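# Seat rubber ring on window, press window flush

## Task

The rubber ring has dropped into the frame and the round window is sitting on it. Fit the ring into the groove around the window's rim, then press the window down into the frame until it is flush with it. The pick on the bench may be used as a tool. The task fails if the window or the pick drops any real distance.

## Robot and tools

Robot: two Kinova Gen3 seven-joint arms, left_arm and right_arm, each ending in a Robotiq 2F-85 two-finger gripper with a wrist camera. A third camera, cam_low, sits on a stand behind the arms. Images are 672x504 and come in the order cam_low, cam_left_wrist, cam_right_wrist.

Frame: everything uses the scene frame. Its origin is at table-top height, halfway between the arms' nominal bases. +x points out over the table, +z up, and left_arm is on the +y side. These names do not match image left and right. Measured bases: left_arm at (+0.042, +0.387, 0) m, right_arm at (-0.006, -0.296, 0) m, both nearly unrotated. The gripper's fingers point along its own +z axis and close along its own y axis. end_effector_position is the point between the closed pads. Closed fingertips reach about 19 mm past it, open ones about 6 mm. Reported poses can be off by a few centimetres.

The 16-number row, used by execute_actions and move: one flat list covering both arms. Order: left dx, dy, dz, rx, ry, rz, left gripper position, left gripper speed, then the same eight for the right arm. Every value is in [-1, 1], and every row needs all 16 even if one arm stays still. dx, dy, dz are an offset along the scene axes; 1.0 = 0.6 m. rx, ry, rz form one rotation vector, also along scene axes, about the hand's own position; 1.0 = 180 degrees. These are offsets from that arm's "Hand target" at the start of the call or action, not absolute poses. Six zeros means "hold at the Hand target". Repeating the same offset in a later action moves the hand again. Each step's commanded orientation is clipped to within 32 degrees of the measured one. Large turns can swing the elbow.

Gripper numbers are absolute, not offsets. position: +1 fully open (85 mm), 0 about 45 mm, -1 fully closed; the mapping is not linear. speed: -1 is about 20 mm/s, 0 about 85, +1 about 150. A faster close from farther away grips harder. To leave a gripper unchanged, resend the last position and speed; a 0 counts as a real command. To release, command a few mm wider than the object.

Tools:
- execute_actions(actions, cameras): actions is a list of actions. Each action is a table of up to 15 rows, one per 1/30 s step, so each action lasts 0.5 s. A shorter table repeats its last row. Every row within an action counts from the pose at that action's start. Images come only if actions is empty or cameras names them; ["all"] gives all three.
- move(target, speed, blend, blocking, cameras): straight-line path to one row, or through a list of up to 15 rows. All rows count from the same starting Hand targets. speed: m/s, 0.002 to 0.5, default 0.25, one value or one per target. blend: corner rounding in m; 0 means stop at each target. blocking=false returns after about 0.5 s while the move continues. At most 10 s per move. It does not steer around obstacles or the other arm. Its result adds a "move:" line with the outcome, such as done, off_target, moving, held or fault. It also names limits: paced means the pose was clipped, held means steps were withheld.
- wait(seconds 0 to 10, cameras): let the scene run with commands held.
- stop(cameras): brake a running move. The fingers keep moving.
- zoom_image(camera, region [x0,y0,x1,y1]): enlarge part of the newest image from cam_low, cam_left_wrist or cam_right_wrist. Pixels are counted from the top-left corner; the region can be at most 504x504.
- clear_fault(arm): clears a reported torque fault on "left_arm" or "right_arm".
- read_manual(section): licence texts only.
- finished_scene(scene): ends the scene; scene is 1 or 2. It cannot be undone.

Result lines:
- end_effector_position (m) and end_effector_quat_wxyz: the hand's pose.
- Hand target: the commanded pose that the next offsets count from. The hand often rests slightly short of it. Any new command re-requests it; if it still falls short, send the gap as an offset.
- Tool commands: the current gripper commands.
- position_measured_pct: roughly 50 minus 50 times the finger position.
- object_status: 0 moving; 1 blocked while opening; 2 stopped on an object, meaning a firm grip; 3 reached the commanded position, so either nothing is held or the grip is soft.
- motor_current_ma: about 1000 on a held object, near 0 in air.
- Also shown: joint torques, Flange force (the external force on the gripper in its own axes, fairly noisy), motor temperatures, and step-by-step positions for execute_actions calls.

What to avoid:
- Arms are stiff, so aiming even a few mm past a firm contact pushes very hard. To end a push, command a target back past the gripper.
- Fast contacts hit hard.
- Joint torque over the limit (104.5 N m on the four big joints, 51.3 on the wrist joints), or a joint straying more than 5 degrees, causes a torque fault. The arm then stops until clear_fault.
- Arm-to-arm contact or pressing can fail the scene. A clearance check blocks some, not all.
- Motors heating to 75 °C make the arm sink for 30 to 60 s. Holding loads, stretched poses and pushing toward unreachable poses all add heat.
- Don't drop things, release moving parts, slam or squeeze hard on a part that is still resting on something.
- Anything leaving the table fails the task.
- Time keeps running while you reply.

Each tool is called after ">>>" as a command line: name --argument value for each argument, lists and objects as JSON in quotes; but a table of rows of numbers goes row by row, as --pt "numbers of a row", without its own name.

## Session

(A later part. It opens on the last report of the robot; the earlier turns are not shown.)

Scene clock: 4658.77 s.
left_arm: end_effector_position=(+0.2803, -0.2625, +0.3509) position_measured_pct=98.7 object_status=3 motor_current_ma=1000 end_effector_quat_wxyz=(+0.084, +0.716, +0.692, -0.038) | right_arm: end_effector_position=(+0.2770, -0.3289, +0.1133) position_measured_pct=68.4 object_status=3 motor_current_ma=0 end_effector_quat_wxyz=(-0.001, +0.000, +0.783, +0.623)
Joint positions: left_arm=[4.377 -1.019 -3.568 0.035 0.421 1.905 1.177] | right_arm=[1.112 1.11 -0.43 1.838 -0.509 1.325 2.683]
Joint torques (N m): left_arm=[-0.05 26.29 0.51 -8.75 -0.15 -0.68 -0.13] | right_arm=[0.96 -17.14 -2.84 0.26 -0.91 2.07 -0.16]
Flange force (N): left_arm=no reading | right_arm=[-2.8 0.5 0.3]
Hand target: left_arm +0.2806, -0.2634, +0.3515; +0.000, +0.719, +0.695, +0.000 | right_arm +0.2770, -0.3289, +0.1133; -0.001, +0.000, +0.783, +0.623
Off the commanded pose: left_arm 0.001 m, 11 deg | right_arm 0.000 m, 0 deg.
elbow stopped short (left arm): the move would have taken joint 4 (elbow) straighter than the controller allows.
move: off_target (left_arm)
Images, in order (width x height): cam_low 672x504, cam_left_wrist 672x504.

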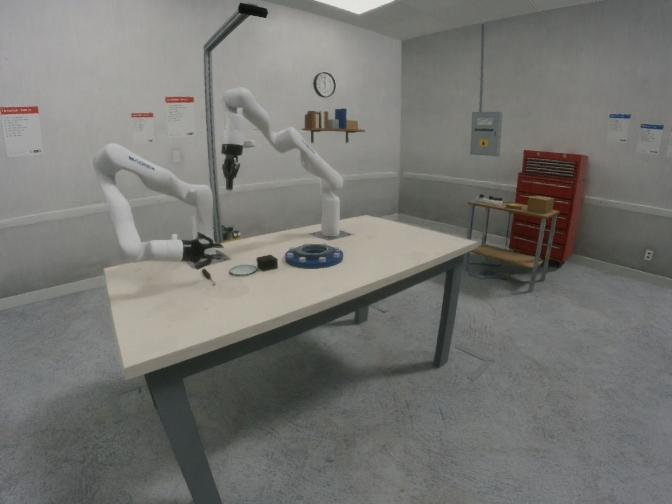

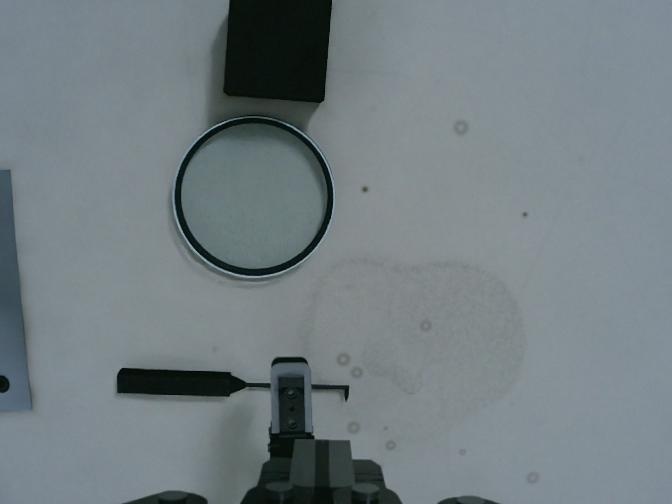

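>>> move --pt "0 0.10 -0.05 0 0 0 -1 1 0 0 0 0 0 0 -0.37 -1" --speed 0.2 --cameras '["cam_left_wrist"]'

Scene clock: 4662.70 s.
left_arm: end_effector_position=(+0.2807, -0.2034, +0.3215) position_measured_pct=98.7 object_status=3 motor_current_ma=1000 end_effector_quat_wxyz=(+0.000, +0.719, +0.695, +0.000) | right_arm: end_effector_position=(+0.2770, -0.3289, +0.1133) position_measured_pct=68.4 object_status=3 motor_current_ma=0 end_effector_quat_wxyz=(-0.001, +0.000, +0.783, +0.623)
Joint positions: left_arm=[4.41 -0.93 -3.591 0.343 0.377 1.898 1.071] | right_arm=[1.112 1.11 -0.43 1.838 -0.509 1.325 2.683]
Joint torques (N m): left_arm=[-0.1 25.48 -0.85 -9.03 -0.1 -0.18 -0.16] | right_arm=[0.95 -17.14 -2.82 0.19 -0.98 2.08 -0.16]
Flange force (N): left_arm=no reading | right_arm=[-2.6 0.5 0.4]
Hand target: left_arm +0.2807, -0.2034, +0.3215; +0.000, +0.719, +0.695, +0.000 | right_arm +0.2770, -0.3289, +0.1133; -0.001, +0.000, +0.783, +0.623
Off the commanded pose: left_arm 0.000 m, 0 deg | right_arm 0.000 m, 0 deg.
move: done
Images, in order (width x height): cam_left_wrist 672x504.

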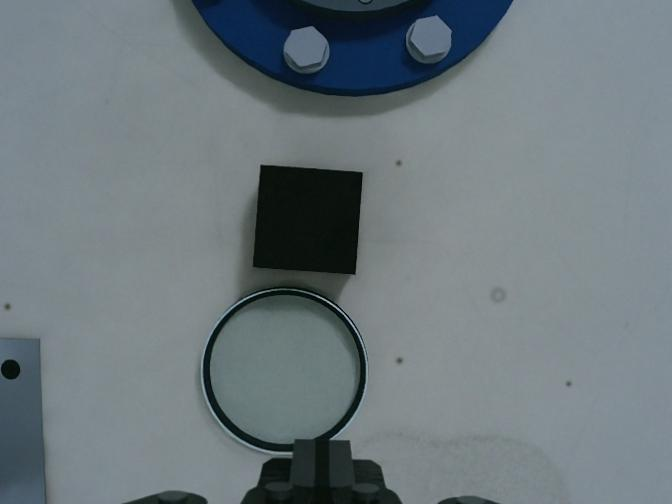

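>>> move --pt "0 0.4 0 0 0 0 -1 1 0 0 0.2 0 0 0 -0.37 -1" --pt "0 0.4 0 0 0 0 -1 1 -0.12 0.05 0.25 -0.427 0 0 -1 1" --speed 0.2 --cameras '["cam_right_wrist","cam_low"]'

Scene clock: 4685.33 s.
left_arm: end_effector_position=(+0.2807, +0.0366, +0.3215) position_measured_pct=98.7 object_status=3 motor_current_ma=1000 end_effector_quat_wxyz=(+0.000, +0.719, +0.695, +0.000) | right_arm: end_effector_position=(+0.2050, -0.2989, +0.2633) position_measured_pct=99.1 object_status=0 motor_current_ma=320 end_effector_quat_wxyz=(+0.000, +0.001, +1.000, +0.001)
Joint positions: left_arm=[4.513 -0.29 -3.679 1.493 0.15 1.4 0.785] | right_arm=[0.891 -0.236 -0.761 2.145 -0.178 1.175 1.779]
Joint torques (N m): left_arm=[-0.08 14.2 -1.34 -9.79 -0.13 -0.19 -0.13] | right_arm=[0.99 -1.64 2.02 -7.85 0.18 -0.49 -0.08]
Flange force (N): left_arm=[1.0 -1.3 2.6] | right_arm=[-0.4 3.5 -2.0]
Hand target: left_arm +0.2807, +0.0366, +0.3215; +0.000, +0.719, +0.695, +0.000 | right_arm +0.2050, -0.2989, +0.2633; +0.000, +0.001, +1.000, +0.001
Off the commanded pose: left_arm 0.000 m, 0 deg | right_arm 0.000 m, 0 deg.
move: done
Images, in order (width x height): cam_low 672x504, cam_right_wrist 672x504.

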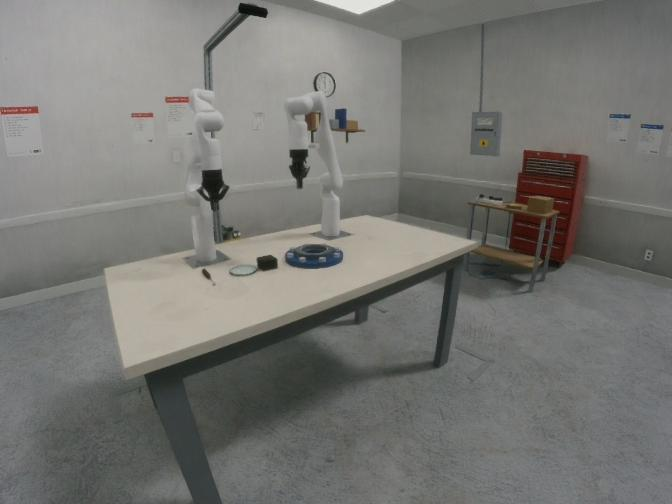

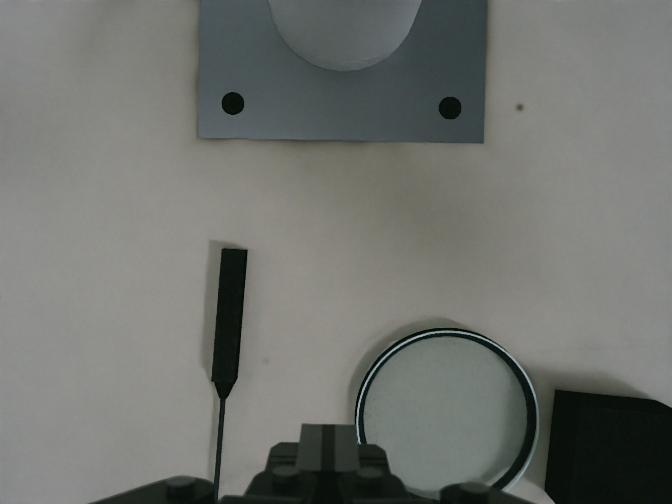

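>>> move --pt "0 0 0 0 0 0 -1 1 -0.042 0.1235 -0.2 0 0 0 -1 1" --pt "0 0 0 0 0 0 -1 1 -0.042 0.1235 -0.3988 0 0 0 -1 1" --pt "0 0 0 0 0 0 -1 1 0.148 0.1235 -0.3988 0 0 0 -1 1" --speed '[0.2,0.12,0.05]' --cameras '["cam_right_wrist","cam_low"]'

Scene clock: 4696.47 s.
left_arm: end_effector_position=(+0.2807, +0.0366, +0.3215) position_measured_pct=98.7 object_status=3 motor_current_ma=1000 end_effector_quat_wxyz=(+0.000, +0.719, +0.695, +0.000) | right_arm: end_effector_position=(+0.2938, -0.2248, +0.0240) position_measured_pct=99.1 object_status=3 motor_current_ma=1000 end_effector_quat_wxyz=(+0.000, +0.001, +1.000, +0.001)
Joint positions: left_arm=[4.513 -0.29 -3.679 1.493 0.15 1.4 0.785] | right_arm=[0.23 0.676 -0.73 2.297 0.988 0.52 0.265]
Joint torques (N m): left_arm=[-0.04 14.24 -1.33 -9.8 -0.13 -0.2 -0.13] | right_arm=[0.96 -13.19 -1.47 -2.58 0.25 -0.58 -0.03]
Flange force (N): left_arm=[0.9 -1.2 2.6] | right_arm=[-1.5 3.4 -4.0]
Hand target: left_arm +0.2807, +0.0366, +0.3215; +0.000, +0.719, +0.695, +0.000 | right_arm +0.2938, -0.2248, +0.0240; +0.000, +0.001, +1.000, +0.001
Off the commanded pose: left_arm 0.000 m, 0 deg | right_arm 0.000 m, 0 deg.
move: done
Images, in order (width x height): cam_low 672x504, cam_right_wrist 672x504.

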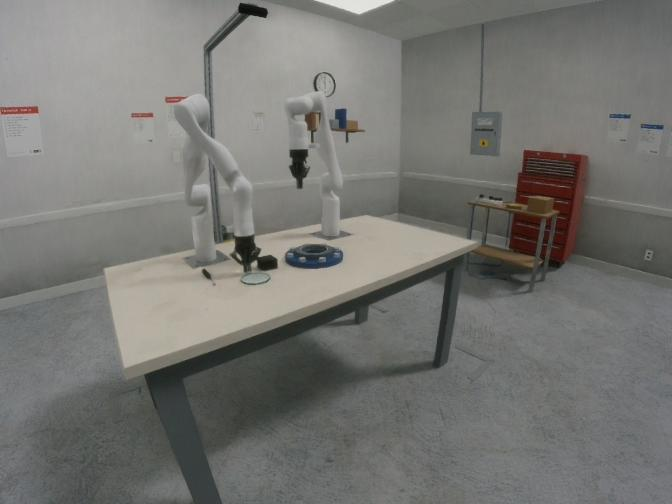

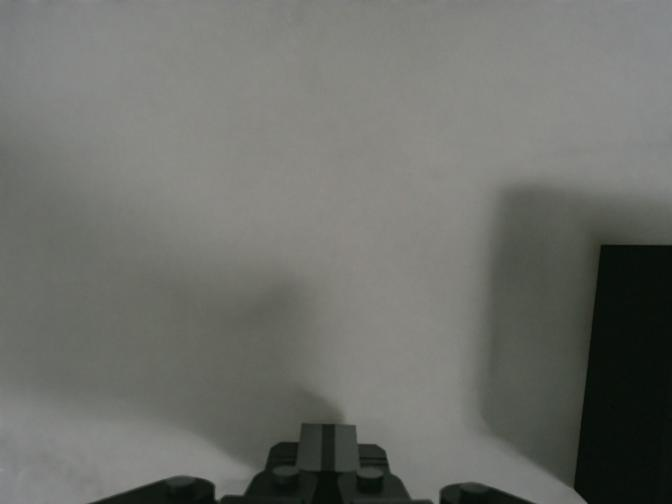

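>>> move --pt "0 0 0 0 0 0 -1 1 -0.01 0 0.0 0 0 0 -1 1" --pt "0 0 0 0 0 0 -1 1 -0.02 0 0.4 0 0 0 -1 1" --pt "0 0 0 0 0 0 -1 1 0.2 0 0.4 0 0 0 -1 1" --speed '[0.1,0.2,0.2]' --cameras '["cam_right_wrist","cam_low"]'

Scene clock: 4704.37 s.
left_arm: end_effector_position=(+0.2807, +0.0366, +0.3215) position_measured_pct=98.7 object_status=3 motor_current_ma=1000 end_effector_quat_wxyz=(+0.000, +0.719, +0.695, +0.000) | right_arm: end_effector_position=(+0.4138, -0.2249, +0.2640) position_measured_pct=99.1 object_status=3 motor_current_ma=1000 end_effector_quat_wxyz=(+0.000, +0.001, +1.000, +0.001)
Joint positions: left_arm=[4.513 -0.29 -3.679 1.493 0.15 1.4 0.785] | right_arm=[0.478 0.479 -1.046 1.589 0.422 1.32 0.94]
Joint torques (N m): left_arm=[-0.08 14.23 -1.33 -9.79 -0.15 -0.22 -0.15] | right_arm=[0.74 -14.1 -2.39 -7.37 0.26 -0.53 -0.13]
Flange force (N): left_arm=[0.9 -1.3 2.5] | right_arm=[-3.5 2.0 -2.8]
Hand target: left_arm +0.2807, +0.0366, +0.3215; +0.000, +0.719, +0.695, +0.000 | right_arm +0.4138, -0.2249, +0.2640; +0.000, +0.001, +1.000, +0.001
Off the commanded pose: left_arm 0.000 m, 0 deg | right_arm 0.000 m, 0 deg.
move: done
Images, in order (width x height): cam_low 672x504, cam_right_wrist 672x504.

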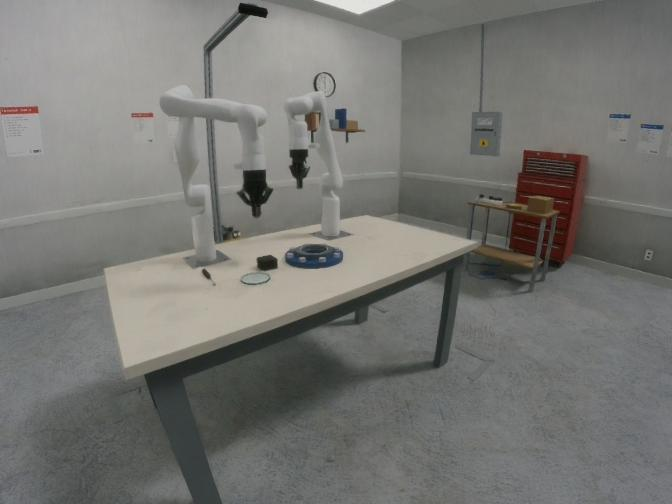

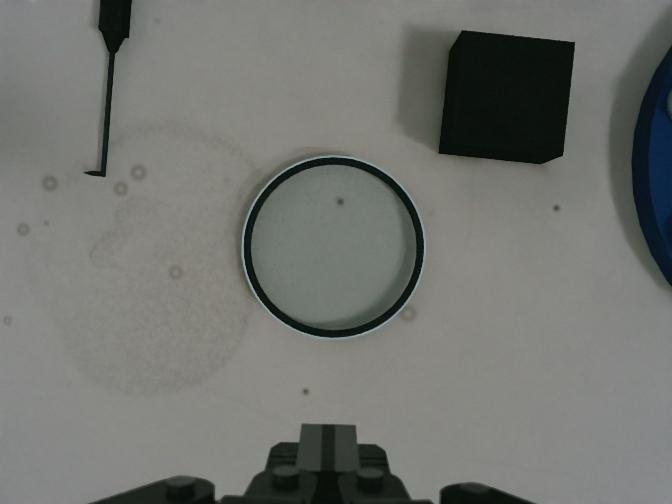

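>>> move --pt "0.137 -0.25 -0.3 0 0 -0.489 1 1 -0.0865 -0.19 -0.2 0 0 0 1 1" --pt "0.137 -0.25 -0.5122 0 0 -0.489 1 1 -0.0865 -0.19 -0.415 0 0 0 1 1" --speed '[0.2,0.1]' --cameras '["cam_right_wrist","cam_low","cam_left_wrist"]'

Scene clock: 4726.47 s.
left_arm: end_effector_position=(+0.3629, -0.1134, +0.0142) position_measured_pct=0.0 object_status=3 motor_current_ma=0 end_effector_quat_wxyz=(+0.000, +1.000, +0.001, +0.000) | right_arm: end_effector_position=(+0.3619, -0.3388, +0.0151) position_measured_pct=0.0 object_status=3 motor_current_ma=0 end_effector_quat_wxyz=(+0.000, +0.001, +1.000, +0.001)
Joint positions: left_arm=[4.22 -0.974 -3.282 1.273 0.147 0.905 -0.671] | right_arm=[0.564 0.767 -0.723 2.1 0.904 0.621 0.761]
Joint torques (N m): left_arm=[-0.07 24.41 -0.77 -8.05 -0.08 -0.31 -0.12] | right_arm=[1.1 -15.4 -2.25 -3.04 0.27 -0.55 0.02]
Flange force (N): left_arm=[-1.7 -2.1 1.0] | right_arm=[-3.1 2.6 -2.6]
Hand target: left_arm +0.3629, -0.1134, +0.0141; +0.000, +1.000, +0.001, +0.000 | right_arm +0.3619, -0.3388, +0.0150; +0.000, +0.001, +1.000, +0.001
Off the commanded pose: left_arm 0.000 m, 0 deg | right_arm 0.000 m, 0 deg.
move: done

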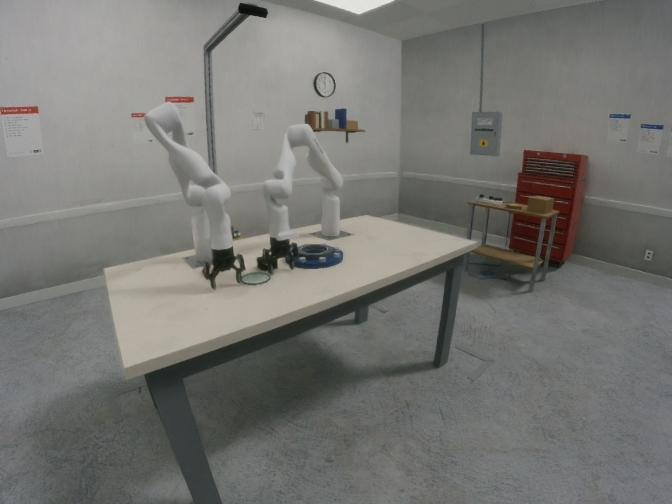

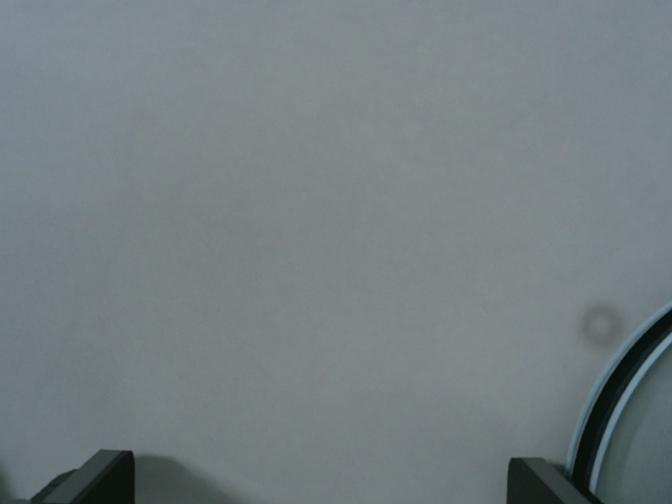

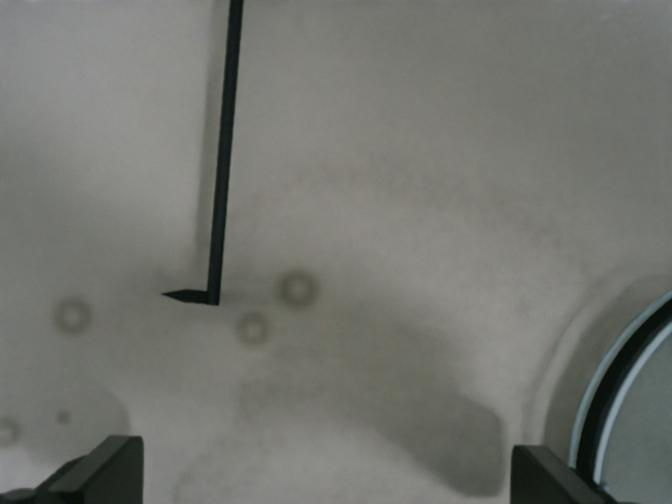

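>>> move --pt "0 -0.0183 0 0 0 0 1 1 0 0.0205 0 0 0 0 1 1" --speed 0.03 --cameras '["cam_right_wrist","cam_left_wrist"]'

Scene clock: 4729.90 s.
left_arm: end_effector_position=(+0.3631, -0.1241, +0.0141) position_measured_pct=0.0 object_status=3 motor_current_ma=0 end_effector_quat_wxyz=(+0.000, +1.000, +0.001, +0.000) | right_arm: end_effector_position=(+0.3619, -0.3270, +0.0151) position_measured_pct=0.0 object_status=3 motor_current_ma=0 end_effector_quat_wxyz=(+0.000, +0.001, +1.000, +0.001)
Joint positions: left_arm=[4.229 -0.993 -3.284 1.229 0.148 0.931 -0.658] | right_arm=[0.531 0.765 -0.721 2.104 0.906 0.617 0.726]
Joint torques (N m): left_arm=[28.2 11.55 23.36 -42.33 13.7 -27.64 0.71] | right_arm=[-39.25 5.53 -43.69 0.86 -11.48 -25.72 -0.36]
Flange force (N): left_arm=[-17.8 -118.9 -62.6] | right_arm=[-0.4 -108.0 -34.2]
Hand target: left_arm +0.3628, -0.1244, +0.0141; +0.000, +1.000, +0.001, +0.000 | right_arm +0.3619, -0.3265, +0.0150; +0.000, +0.001, +1.000, +0.001
Off the commanded pose: left_arm 0.000 m, 0 deg | right_arm 0.000 m, 0 deg.
move: done
Images, in order (width x height): cam_left_wrist 672x504, cam_right_wrist 672x504.

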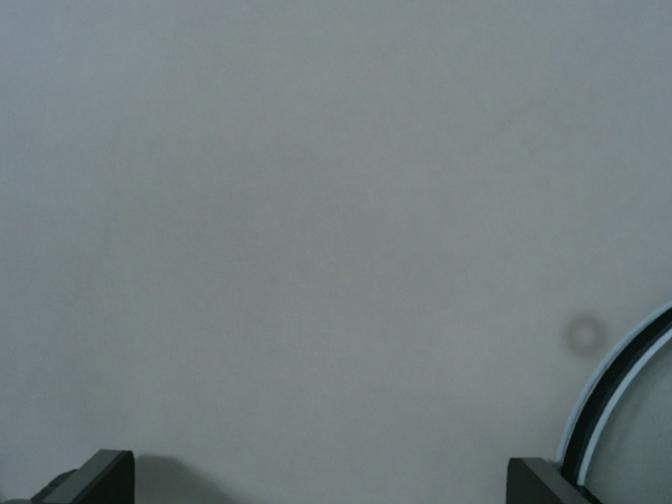

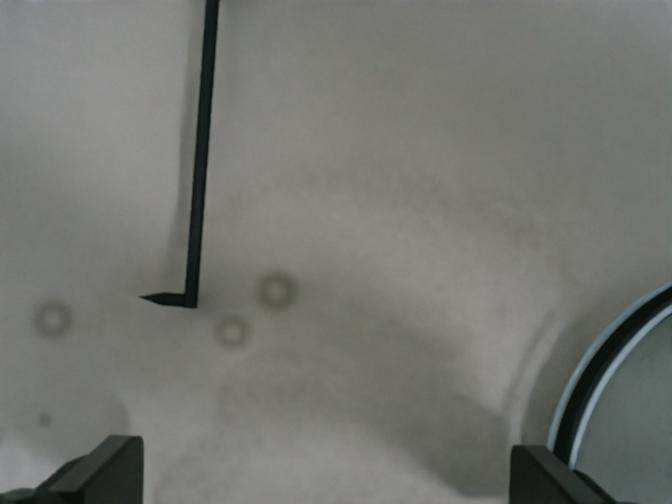

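>>> move --pt "0 0.0008 0 0 0 0 1 1 0 -0.0008 0 0 0 0 1 1" --speed 0.02

Scene clock: 4733.23 s.
left_arm: end_effector_position=(+0.3628, -0.1239, +0.0141) position_measured_pct=0.0 object_status=3 motor_current_ma=0 end_effector_quat_wxyz=(+0.000, +1.000, +0.001, +0.000) | right_arm: end_effector_position=(+0.3619, -0.3270, +0.0150) position_measured_pct=0.0 object_status=3 motor_current_ma=0 end_effector_quat_wxyz=(+0.000, +0.001, +1.000, +0.001)
Joint positions: left_arm=[4.229 -0.992 -3.283 1.23 0.148 0.93 -0.659] | right_arm=[0.532 0.765 -0.721 2.104 0.905 0.617 0.727]
Joint torques (N m): left_arm=[29.21 15.33 24.51 -31.77 12.77 -18.52 -0.29] | right_arm=[-23.61 22.93 -16.59 10.38 -6.1 -12.24 -0.02]
Flange force (N): left_arm=[0.2 -90.3 -43.6] | right_arm=[-3.2 -64.4 -98.0]
Hand target: left_arm +0.3629, -0.1239, +0.0141; +0.000, +1.000, +0.001, +0.000 | right_arm +0.3619, -0.3270, +0.0150; +0.000, +0.001, +1.000, +0.001
Off the commanded pose: left_arm 0.000 m, 0 deg | right_arm 0.000 m, 0 deg.
move: done

>>> move --pt "0 0.001 0 0 0 0 1 1 0 -0.001 0 0 0 0 1 1" --speed 0.02

>>> zoom_image --camera "cam_low" --region '[195, 250, 305, 300]'

Scene clock: 4737.07 s.
left_arm: end_effector_position=(+0.3629, -0.1233, +0.0141) position_measured_pct=0.0 object_status=3 motor_current_ma=0 end_effector_quat_wxyz=(+0.000, +1.000, +0.001, +0.000) | right_arm: end_effector_position=(+0.3619, -0.3276, +0.0151) position_measured_pct=0.0 object_status=3 motor_current_ma=0 end_effector_quat_wxyz=(+0.000, +0.001, +1.000, +0.001)
Joint positions: left_arm=[4.228 -0.991 -3.283 1.233 0.148 0.929 -0.66] | right_arm=[0.533 0.765 -0.722 2.104 0.905 0.617 0.729]
Joint torques (N m): left_arm=[27.25 16.82 22.89 -28.31 11.75 -15.6 -0.44] | right_arm=[-20.29 19.76 -13.65 9.84 -5.2 -10.19 0.05]
Flange force (N): left_arm=[3.1 -79.0 -36.8] | right_arm=[-4.1 -55.3 -91.0]
Hand target: left_arm +0.3628, -0.1233, +0.0141; +0.000, +1.000, +0.001, +0.000 | right_arm +0.3619, -0.3276, +0.0150; +0.000, +0.001, +1.000, +0.001
Off the commanded pose: left_arm 0.000 m, 0 deg | right_arm 0.000 m, 0 deg.
move: done

This scene's latest camera images include none from cam_low. They are from: cam_left_wrist, cam_right_wrist. cam_low's image comes with the result of a call that names it in "cameras".

>>> move --pt "0 0 0.005 0 0 0 1 1 0 0 0.005 0 0 0 1 1" --speed 0.02 --cameras '["cam_low"]'

>>> zoom_image --camera "cam_low" --region '[195, 240, 305, 300]'

Scene clock: 4741.17 s.
left_arm: end_effector_position=(+0.3627, -0.1233, +0.0171) position_measured_pct=0.0 object_status=3 motor_current_ma=0 end_effector_quat_wxyz=(+0.000, +1.000, +0.001, +0.000) | right_arm: end_effector_position=(+0.3619, -0.3276, +0.0180) position_measured_pct=0.0 object_status=3 motor_current_ma=0 end_effector_quat_wxyz=(+0.000, +0.001, +1.000, +0.001)
Joint positions: left_arm=[4.229 -0.986 -3.284 1.232 0.148 0.934 -0.659] | right_arm=[0.539 0.76 -0.729 2.103 0.896 0.624 0.737]
Joint torques (N m): left_arm=[16.33 34.87 12.87 -30.64 7.84 -13.05 -0.05] | right_arm=[-19.09 -8.06 -24.25 -1.54 -6.35 -13.26 -0.17]
Flange force (N): left_arm=[-3.9 -57.3 -1.9] | right_arm=[-3.4 -52.9 -7.1]
Hand target: left_arm +0.3629, -0.1233, +0.0171; +0.000, +1.000, +0.001, +0.000 | right_arm +0.3619, -0.3276, +0.0180; +0.000, +0.001, +1.000, +0.001
Off the commanded pose: left_arm 0.000 m, 0 deg | right_arm 0.000 m, 0 deg.
move: done
Images, in order (width x height): cam_low 672x504.

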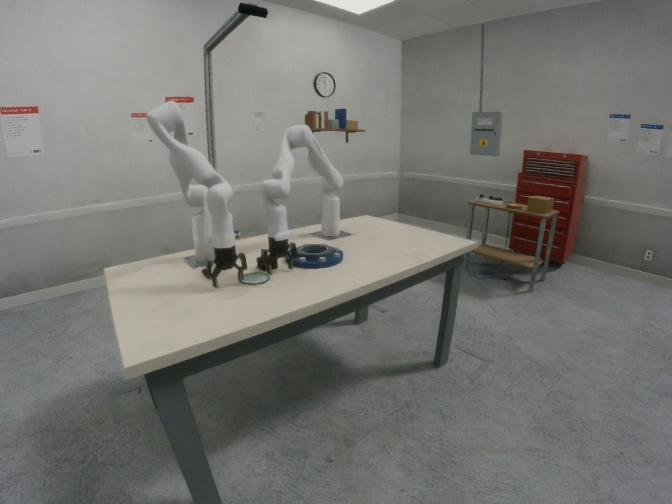

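Scaled by 4.582 from the camera's 672x504 image, which has a finer 960x720 frame.

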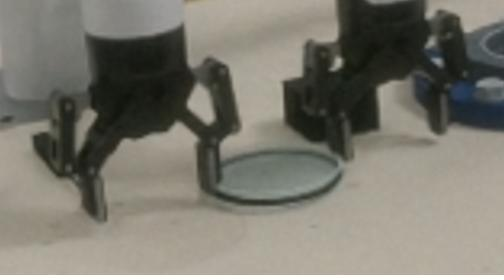

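>>> move --pt "0 0 0.015 0 0 0 1 1 0 0 0.015 0 0 0 1 1" --speed 0.03 --cameras '["cam_low"]'

>>> zoom_image --camera "cam_low" --region '[225, 250, 285, 295]'

Scene clock: 4744.37 s.
left_arm: end_effector_position=(+0.3628, -0.1233, +0.0261) position_measured_pct=0.0 object_status=3 motor_current_ma=0 end_effector_quat_wxyz=(+0.000, +1.000, +0.001, +0.000) | right_arm: end_effector_position=(+0.3619, -0.3276, +0.0270) position_measured_pct=0.0 object_status=3 motor_current_ma=0 end_effector_quat_wxyz=(+0.000, +0.001, +1.000, +0.001)
Joint positions: left_arm=[4.229 -0.973 -3.285 1.228 0.146 0.951 -0.658] | right_arm=[0.554 0.742 -0.752 2.098 0.868 0.646 0.76]
Joint torques (N m): left_arm=[4.59 28.47 3.19 -15.07 2.3 -3.83 -0.12] | right_arm=[-4.57 -13.63 -8.38 -2.9 -1.53 -4.1 -0.14]
Flange force (N): left_arm=[-2.6 -18.1 2.2] | right_arm=[-4.1 -13.3 -3.8]
Hand target: left_arm +0.3628, -0.1233, +0.0261; +0.000, +1.000, +0.001, +0.000 | right_arm +0.3619, -0.3276, +0.0270; +0.000, +0.001, +1.000, +0.001
Off the commanded pose: left_arm 0.000 m, 0 deg | right_arm 0.000 m, 0 deg.
move: done
Images, in order (width x height): cam_low 672x504.

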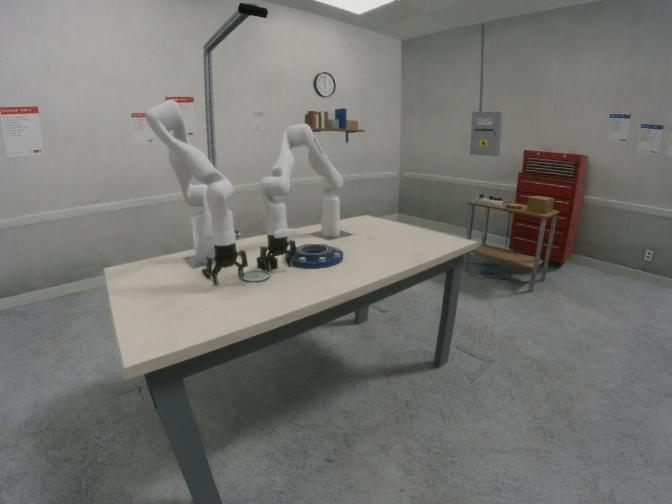

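Scaled by 8.400 from the camera's 672x504 image, which has a finer 960x720 frame.

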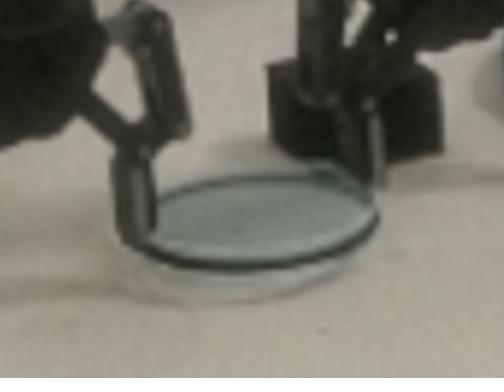

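>>> move --pt "0 -0.002 0 0 0 0 1 1 0 0.002 0 0 0 0 1 1" --speed 0.02

Scene clock: 4747.67 s.
left_arm: end_effector_position=(+0.3629, -0.1244, +0.0261) position_measured_pct=0.0 object_status=3 motor_current_ma=0 end_effector_quat_wxyz=(+0.000, +1.000, +0.001, +0.000) | right_arm: end_effector_position=(+0.3619, -0.3265, +0.0270) position_measured_pct=0.0 object_status=3 motor_current_ma=0 end_effector_quat_wxyz=(+0.000, +0.001, +1.000, +0.001)
Joint positions: left_arm=[4.23 -0.975 -3.285 1.224 0.146 0.954 -0.657] | right_arm=[0.551 0.742 -0.752 2.099 0.868 0.646 0.757]
Joint torques (N m): left_arm=[9 32.39 6.96 -21.2 4.59 -7.29 -0.1] | right_arm=[-9.86 -11.06 -14.07 -2.43 -3.55 -7.2 -0.1]
Flange force (N): left_arm=[-2.1 -31.3 3.2] | right_arm=[-3.0 -27.5 -5.1]
Hand target: left_arm +0.3628, -0.1245, +0.0261; +0.000, +1.000, +0.001, +0.000 | right_arm +0.3619, -0.3264, +0.0270; +0.000, +0.001, +1.000, +0.001
Off the commanded pose: left_arm 0.000 m, 0 deg | right_arm 0.000 m, 0 deg.
move: done

>>> move --pt "0 0 0.15 0 0 0 1 1 0 0 0.15 0 0 0 1 1" --pt "-0.1013 0.5178 0.15 0 0 0 1 1 -0.1013 0.5178 0.15 0 0 0 1 1" --speed 0.05 --blend 0.02 --cameras '["cam_low","cam_left_wrist","cam_right_wrist"]'

>>> zoom_image --camera "cam_low" --region '[255, 210, 365, 280]'

Scene clock: 4761.63 s.
left_arm: end_effector_position=(+0.3021, +0.1862, +0.1161) position_measured_pct=0.0 object_status=3 motor_current_ma=0 end_effector_quat_wxyz=(+0.000, +1.000, +0.001, +0.000) | right_arm: end_effector_position=(+0.3011, -0.0158, +0.1170) position_measured_pct=0.0 object_status=3 motor_current_ma=0 end_effector_quat_wxyz=(+0.000, +0.001, +1.000, +0.001)
Joint positions: left_arm=[3.94 -0.344 -3.312 2.168 0.096 0.637 -1.019] | right_arm=[-0.194 0.641 -0.889 1.872 0.616 0.928 0.191]
Joint torques (N m): left_arm=[8.84 17.43 9.05 -18.55 5.6 -6.01 -0.09] | right_arm=[-9.93 -16.77 -14.33 -17.42 -1.48 -11.45 -0.28]
Flange force (N): left_arm=[-1.9 -35.1 3.4] | right_arm=[-2.2 -31.5 -3.6]
Hand target: left_arm +0.3021, +0.1862, +0.1161; +0.000, +1.000, +0.001, +0.000 | right_arm +0.3011, -0.0157, +0.1170; +0.000, +0.001, +1.000, +0.001
Off the commanded pose: left_arm 0.000 m, 0 deg | right_arm 0.000 m, 0 deg.
move: done

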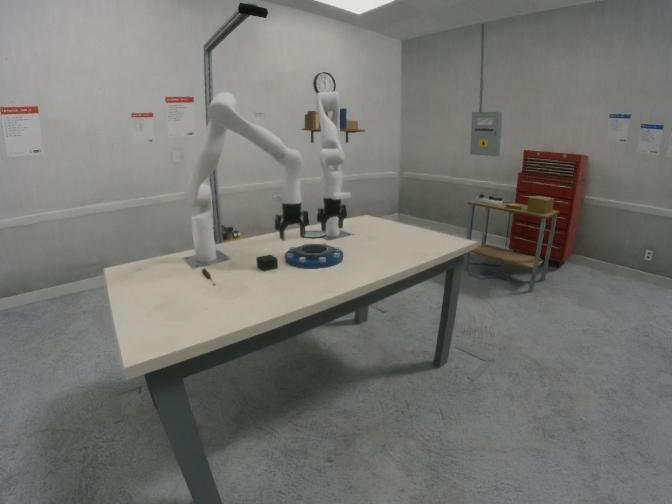

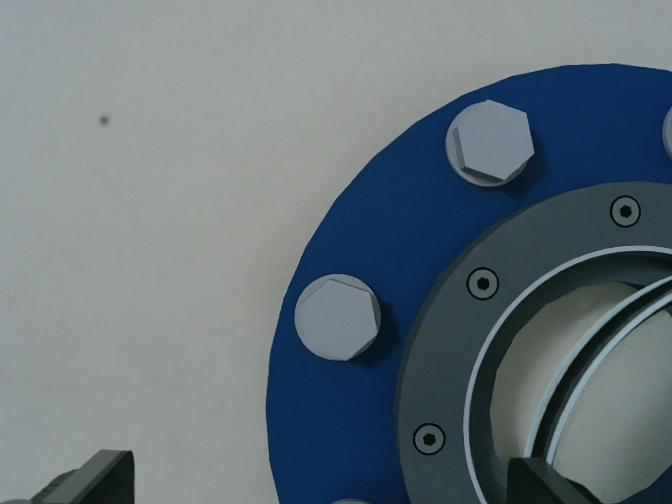

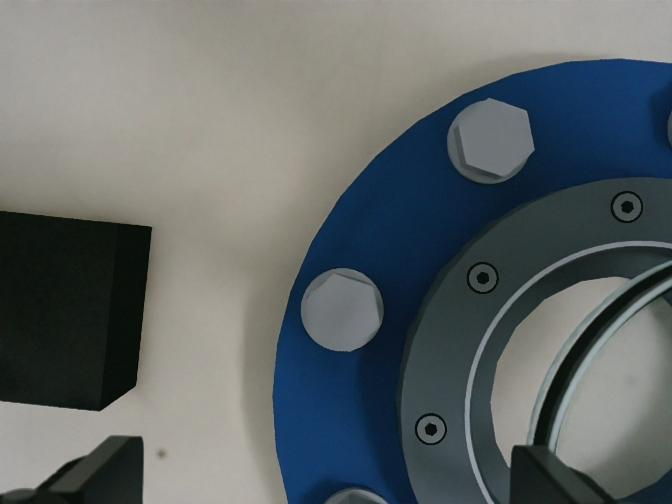

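Scaled by 4.582 from the camera's 672x504 image, which has a finer 960x720 frame.

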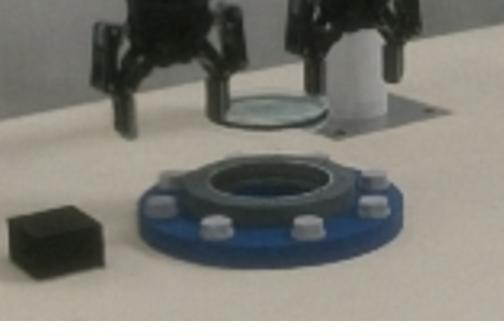

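>>> move --target '[0,0,-0.085,0,0,0,1,1,0,0,-0.085,0,0,0,1,1]' --speed 0.05 --cameras '["cam_low","cam_left_wrist","cam_right_wrist"]'

>>> zoom_image --camera "cam_low" --region '[280, 230, 350, 275]'

>>> zoom_image --camera "cam_left_wrist" --region '[400, 200, 672, 504]'

>>> zoom_image --camera "cam_right_wrist" --region '[400, 200, 672, 504]'

Scene clock: 4769.63 s.
left_arm: end_effector_position=(+0.3021, +0.1862, +0.0652) position_measured_pct=0.0 object_status=3 motor_current_ma=0 end_effector_quat_wxyz=(+0.000, +1.000, +0.001, +0.000) | right_arm: end_effector_position=(+0.3011, -0.0157, +0.0661) position_measured_pct=0.0 object_status=3 motor_current_ma=0 end_effector_quat_wxyz=(+0.000, +0.001, +1.000, +0.001)
Joint positions: left_arm=[3.909 -0.472 -3.278 2.223 0.141 0.455 -1.06] | right_arm=[-0.25 0.726 -0.809 1.922 0.722 0.811 0.106]
Joint torques (N m): left_arm=[8.6 19.49 9.55 -17.36 4.1 -5.41 -0.18] | right_arm=[-9.64 -18.3 -14.93 -16.55 -0.63 -11.3 -0.21]
Flange force (N): left_arm=[-2.0 -34.1 3.8] | right_arm=[-2.4 -30.2 -3.6]
Hand target: left_arm +0.3021, +0.1862, +0.0651; +0.000, +1.000, +0.001, +0.000 | right_arm +0.3011, -0.0157, +0.0660; +0.000, +0.001, +1.000, +0.001
Off the commanded pose: left_arm 0.000 m, 0 deg | right_arm 0.000 m, 0 deg.
move: done

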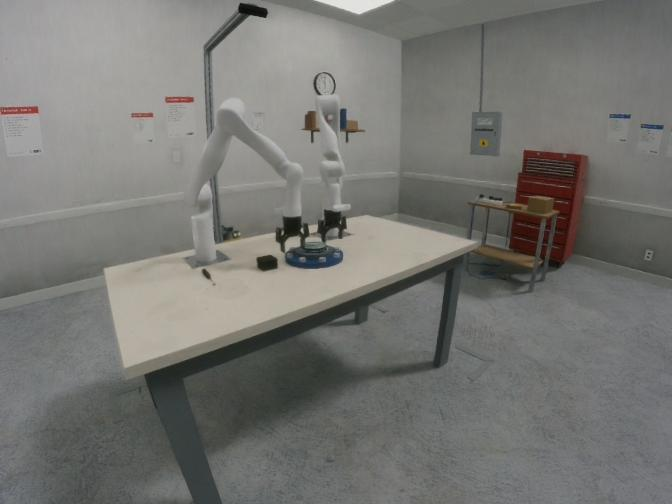

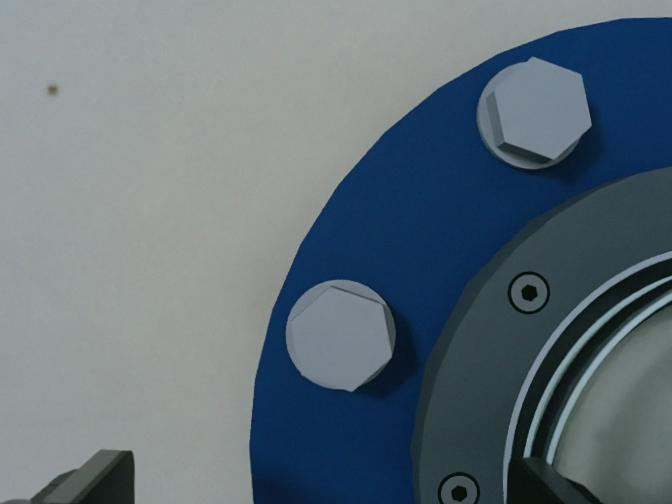

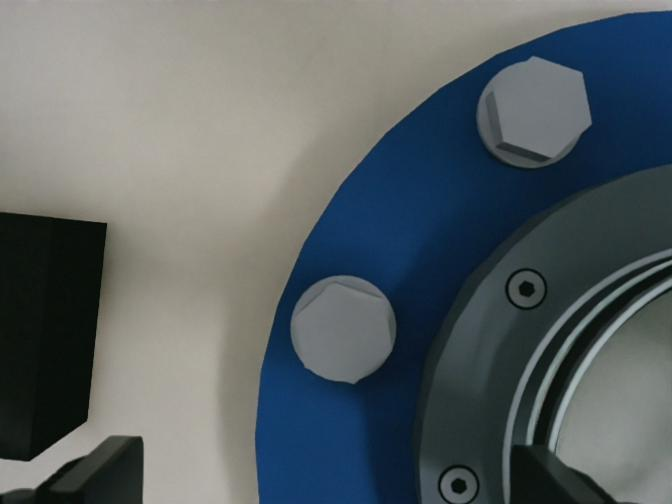

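Scaled by 7.200 from the camera's 672x504 image, which has a finer 960x720 frame.

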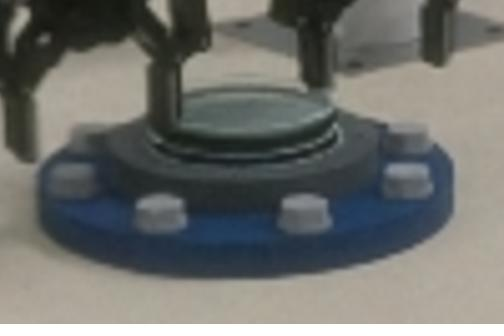

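Scaled by 1.658.

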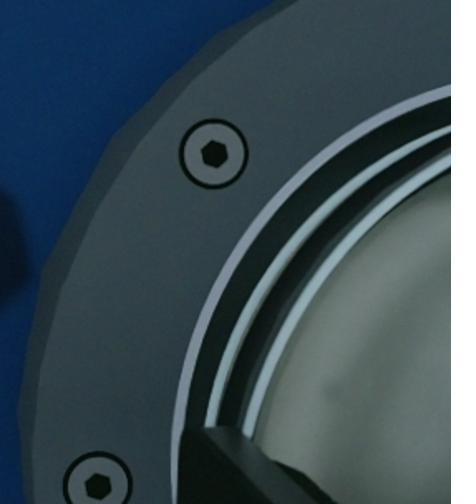

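Scaled by 1.658.

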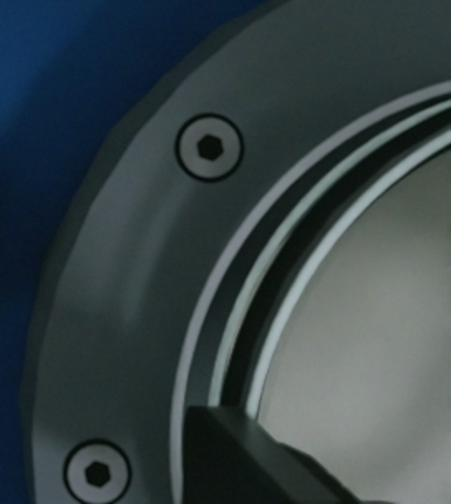

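>>> move --target '[0,0,-0.0117,0,0,0,1,1,0,0,-0.0117,0,0,0,1,1]' --speed 0.02 --cameras '["cam_low","cam_left_wrist","cam_right_wrist"]'

>>> zoom_image --camera "cam_low" --region '[290, 235, 340, 270]'

>>> zoom_image --camera "cam_left_wrist" --region '[400, 200, 672, 504]'

>>> zoom_image --camera "cam_right_wrist" --region '[400, 200, 672, 504]'

Scene clock: 4776.73 s.
left_arm: end_effector_position=(+0.3021, +0.1862, +0.0581) position_measured_pct=0.0 object_status=3 motor_current_ma=0 end_effector_quat_wxyz=(+0.000, +1.000, +0.001, +0.000) | right_arm: end_effector_position=(+0.3011, -0.0157, +0.0590) position_measured_pct=0.0 object_status=3 motor_current_ma=0 end_effector_quat_wxyz=(+0.000, +0.001, +1.000, +0.001)
Joint positions: left_arm=[3.903 -0.49 -3.272 2.229 0.146 0.431 -1.066] | right_arm=[-0.259 0.738 -0.797 1.927 0.737 0.795 0.093]
Joint torques (N m): left_arm=[8.65 19.19 9.65 -16.81 3.87 -5.15 -0.27] | right_arm=[-9.67 -18.39 -14.96 -16.33 -0.58 -11.4 -0.09]
Flange force (N): left_arm=[-1.9 -33.9 2.6] | right_arm=[-2.4 -29.9 -4.0]
Hand target: left_arm +0.3021, +0.1862, +0.0581; +0.000, +1.000, +0.001, +0.000 | right_arm +0.3011, -0.0157, +0.0590; +0.000, +0.001, +1.000, +0.001
Off the commanded pose: left_arm 0.000 m, 0 deg | right_arm 0.000 m, 0 deg.
move: done

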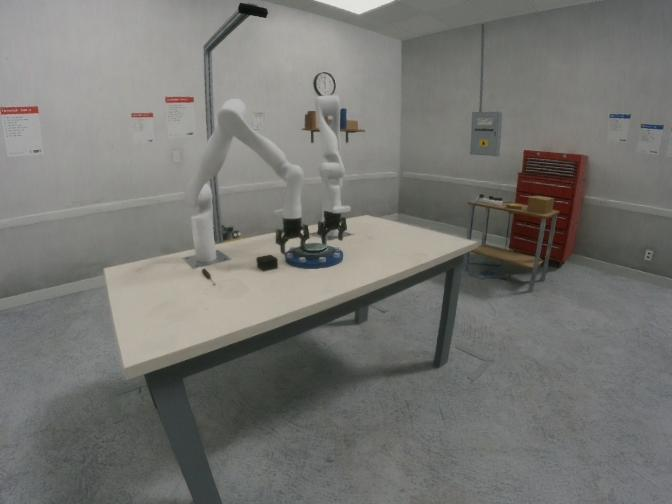

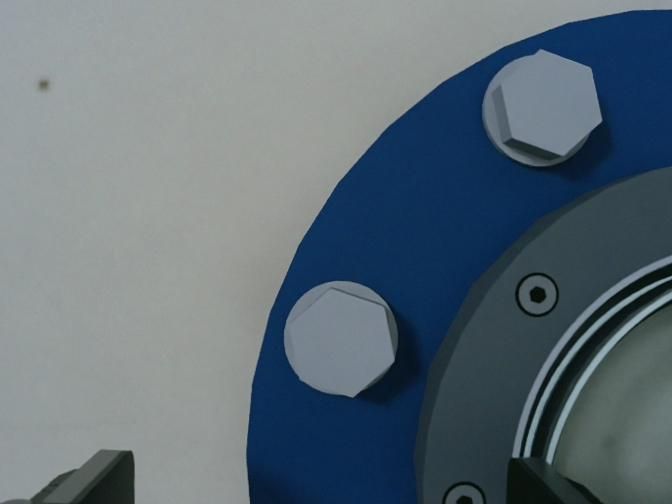

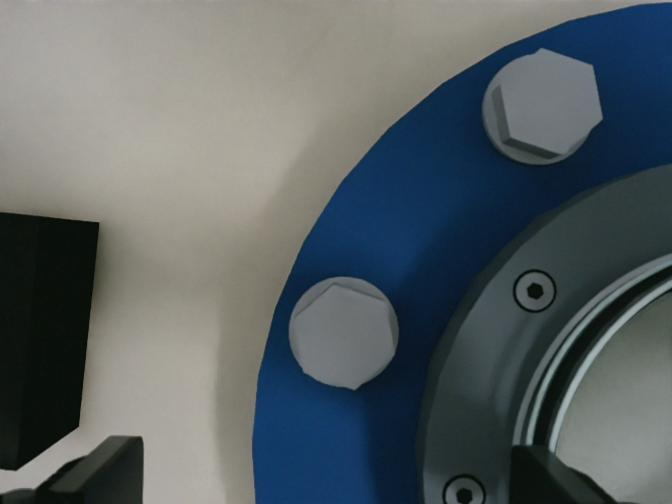

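Scaled by 10.080 from the camera's 672x504 image, which has a finer 960x720 frame.

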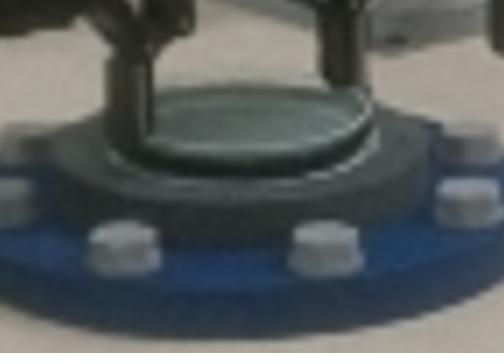

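Scaled by 1.658.

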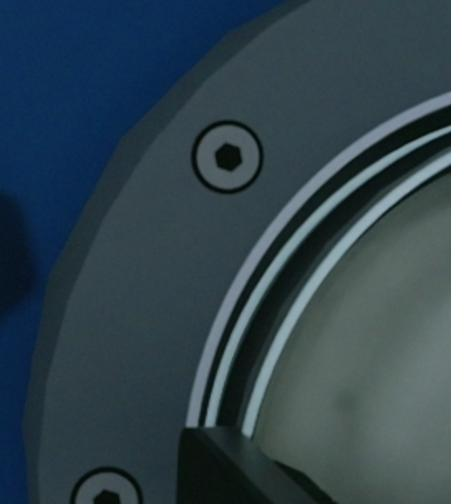

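Scaled by 1.658.

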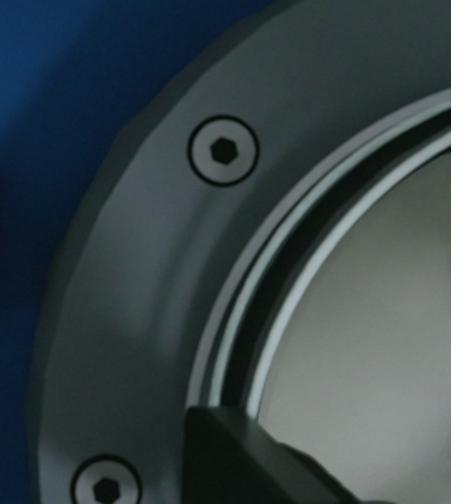

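>>> move --pt "0.0012 0 0 0 0 0 1 1 0.0012 0 0 0 0 0 1 1" --pt "0.0012 0 -0.0035 0 0 0 1 1 0.0012 0 -0.0035 0 0 0 1 1" --speed 0.02 --cameras '["cam_low","cam_left_wrist","cam_right_wrist"]'

>>> zoom_image --camera "cam_low" --region '[290, 235, 340, 270]'

>>> zoom_image --camera "cam_left_wrist" --region '[500, 300, 672, 504]'

>>> zoom_image --camera "cam_right_wrist" --region '[500, 300, 672, 504]'

Scene clock: 4787.00 s.
left_arm: end_effector_position=(+0.3028, +0.1862, +0.0560) position_measured_pct=0.0 object_status=3 motor_current_ma=0 end_effector_quat_wxyz=(+0.000, +1.000, +0.001, +0.000) | right_arm: end_effector_position=(+0.3019, -0.0157, +0.0569) position_measured_pct=0.0 object_status=3 motor_current_ma=0 end_effector_quat_wxyz=(+0.000, +0.001, +1.000, +0.001)
Joint positions: left_arm=[3.9 -0.497 -3.27 2.229 0.148 0.424 -1.068] | right_arm=[-0.26 0.742 -0.793 1.927 0.741 0.791 0.092]
Joint torques (N m): left_arm=[9.13 18.8 10.21 -15.51 3.79 -4.55 -0.31] | right_arm=[-10.7 -18.01 -15.77 -15.91 -0.88 -11.5 -0.18]
Flange force (N): left_arm=[0.6 -33.6 2.2] | right_arm=[-4.4 -31.6 -4.6]
Hand target: left_arm +0.3028, +0.1862, +0.0560; +0.000, +1.000, +0.001, +0.000 | right_arm +0.3018, -0.0157, +0.0569; +0.000, +0.001, +1.000, +0.001
Off the commanded pose: left_arm 0.000 m, 0 deg | right_arm 0.000 m, 0 deg.
move: done

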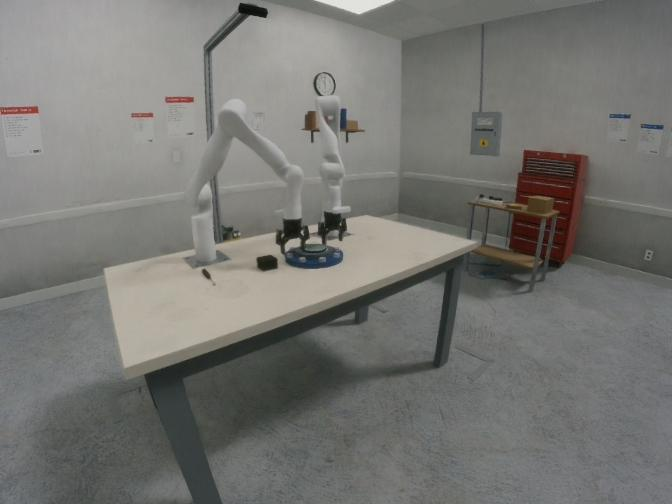

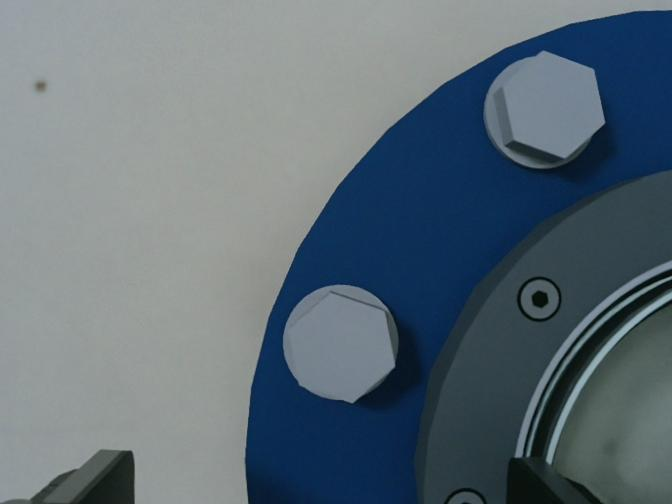

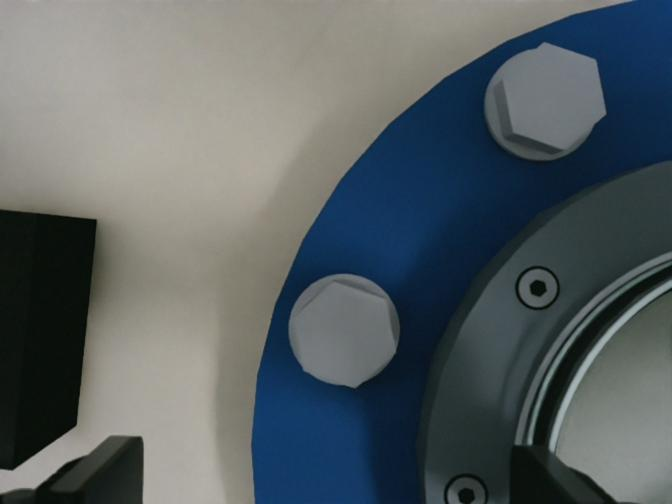

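Scaled by 10.080 from the camera's 672x504 image, which has a finer 960x720 frame.

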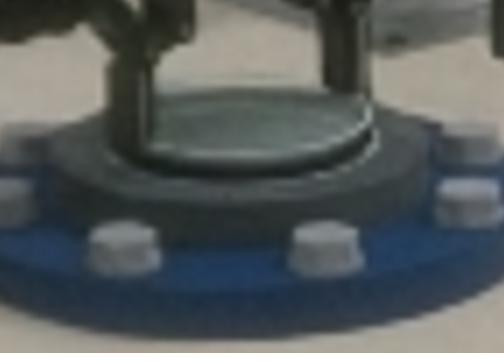

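Scaled by 2.471.

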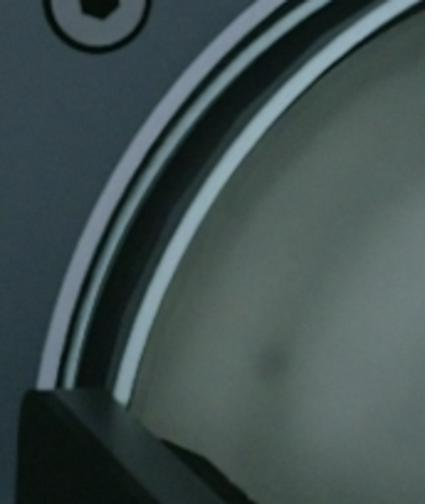

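Scaled by 2.471.

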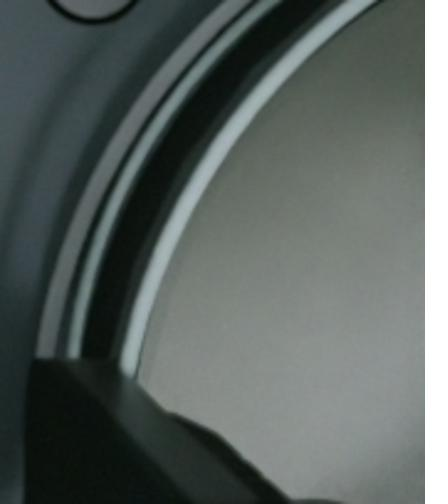

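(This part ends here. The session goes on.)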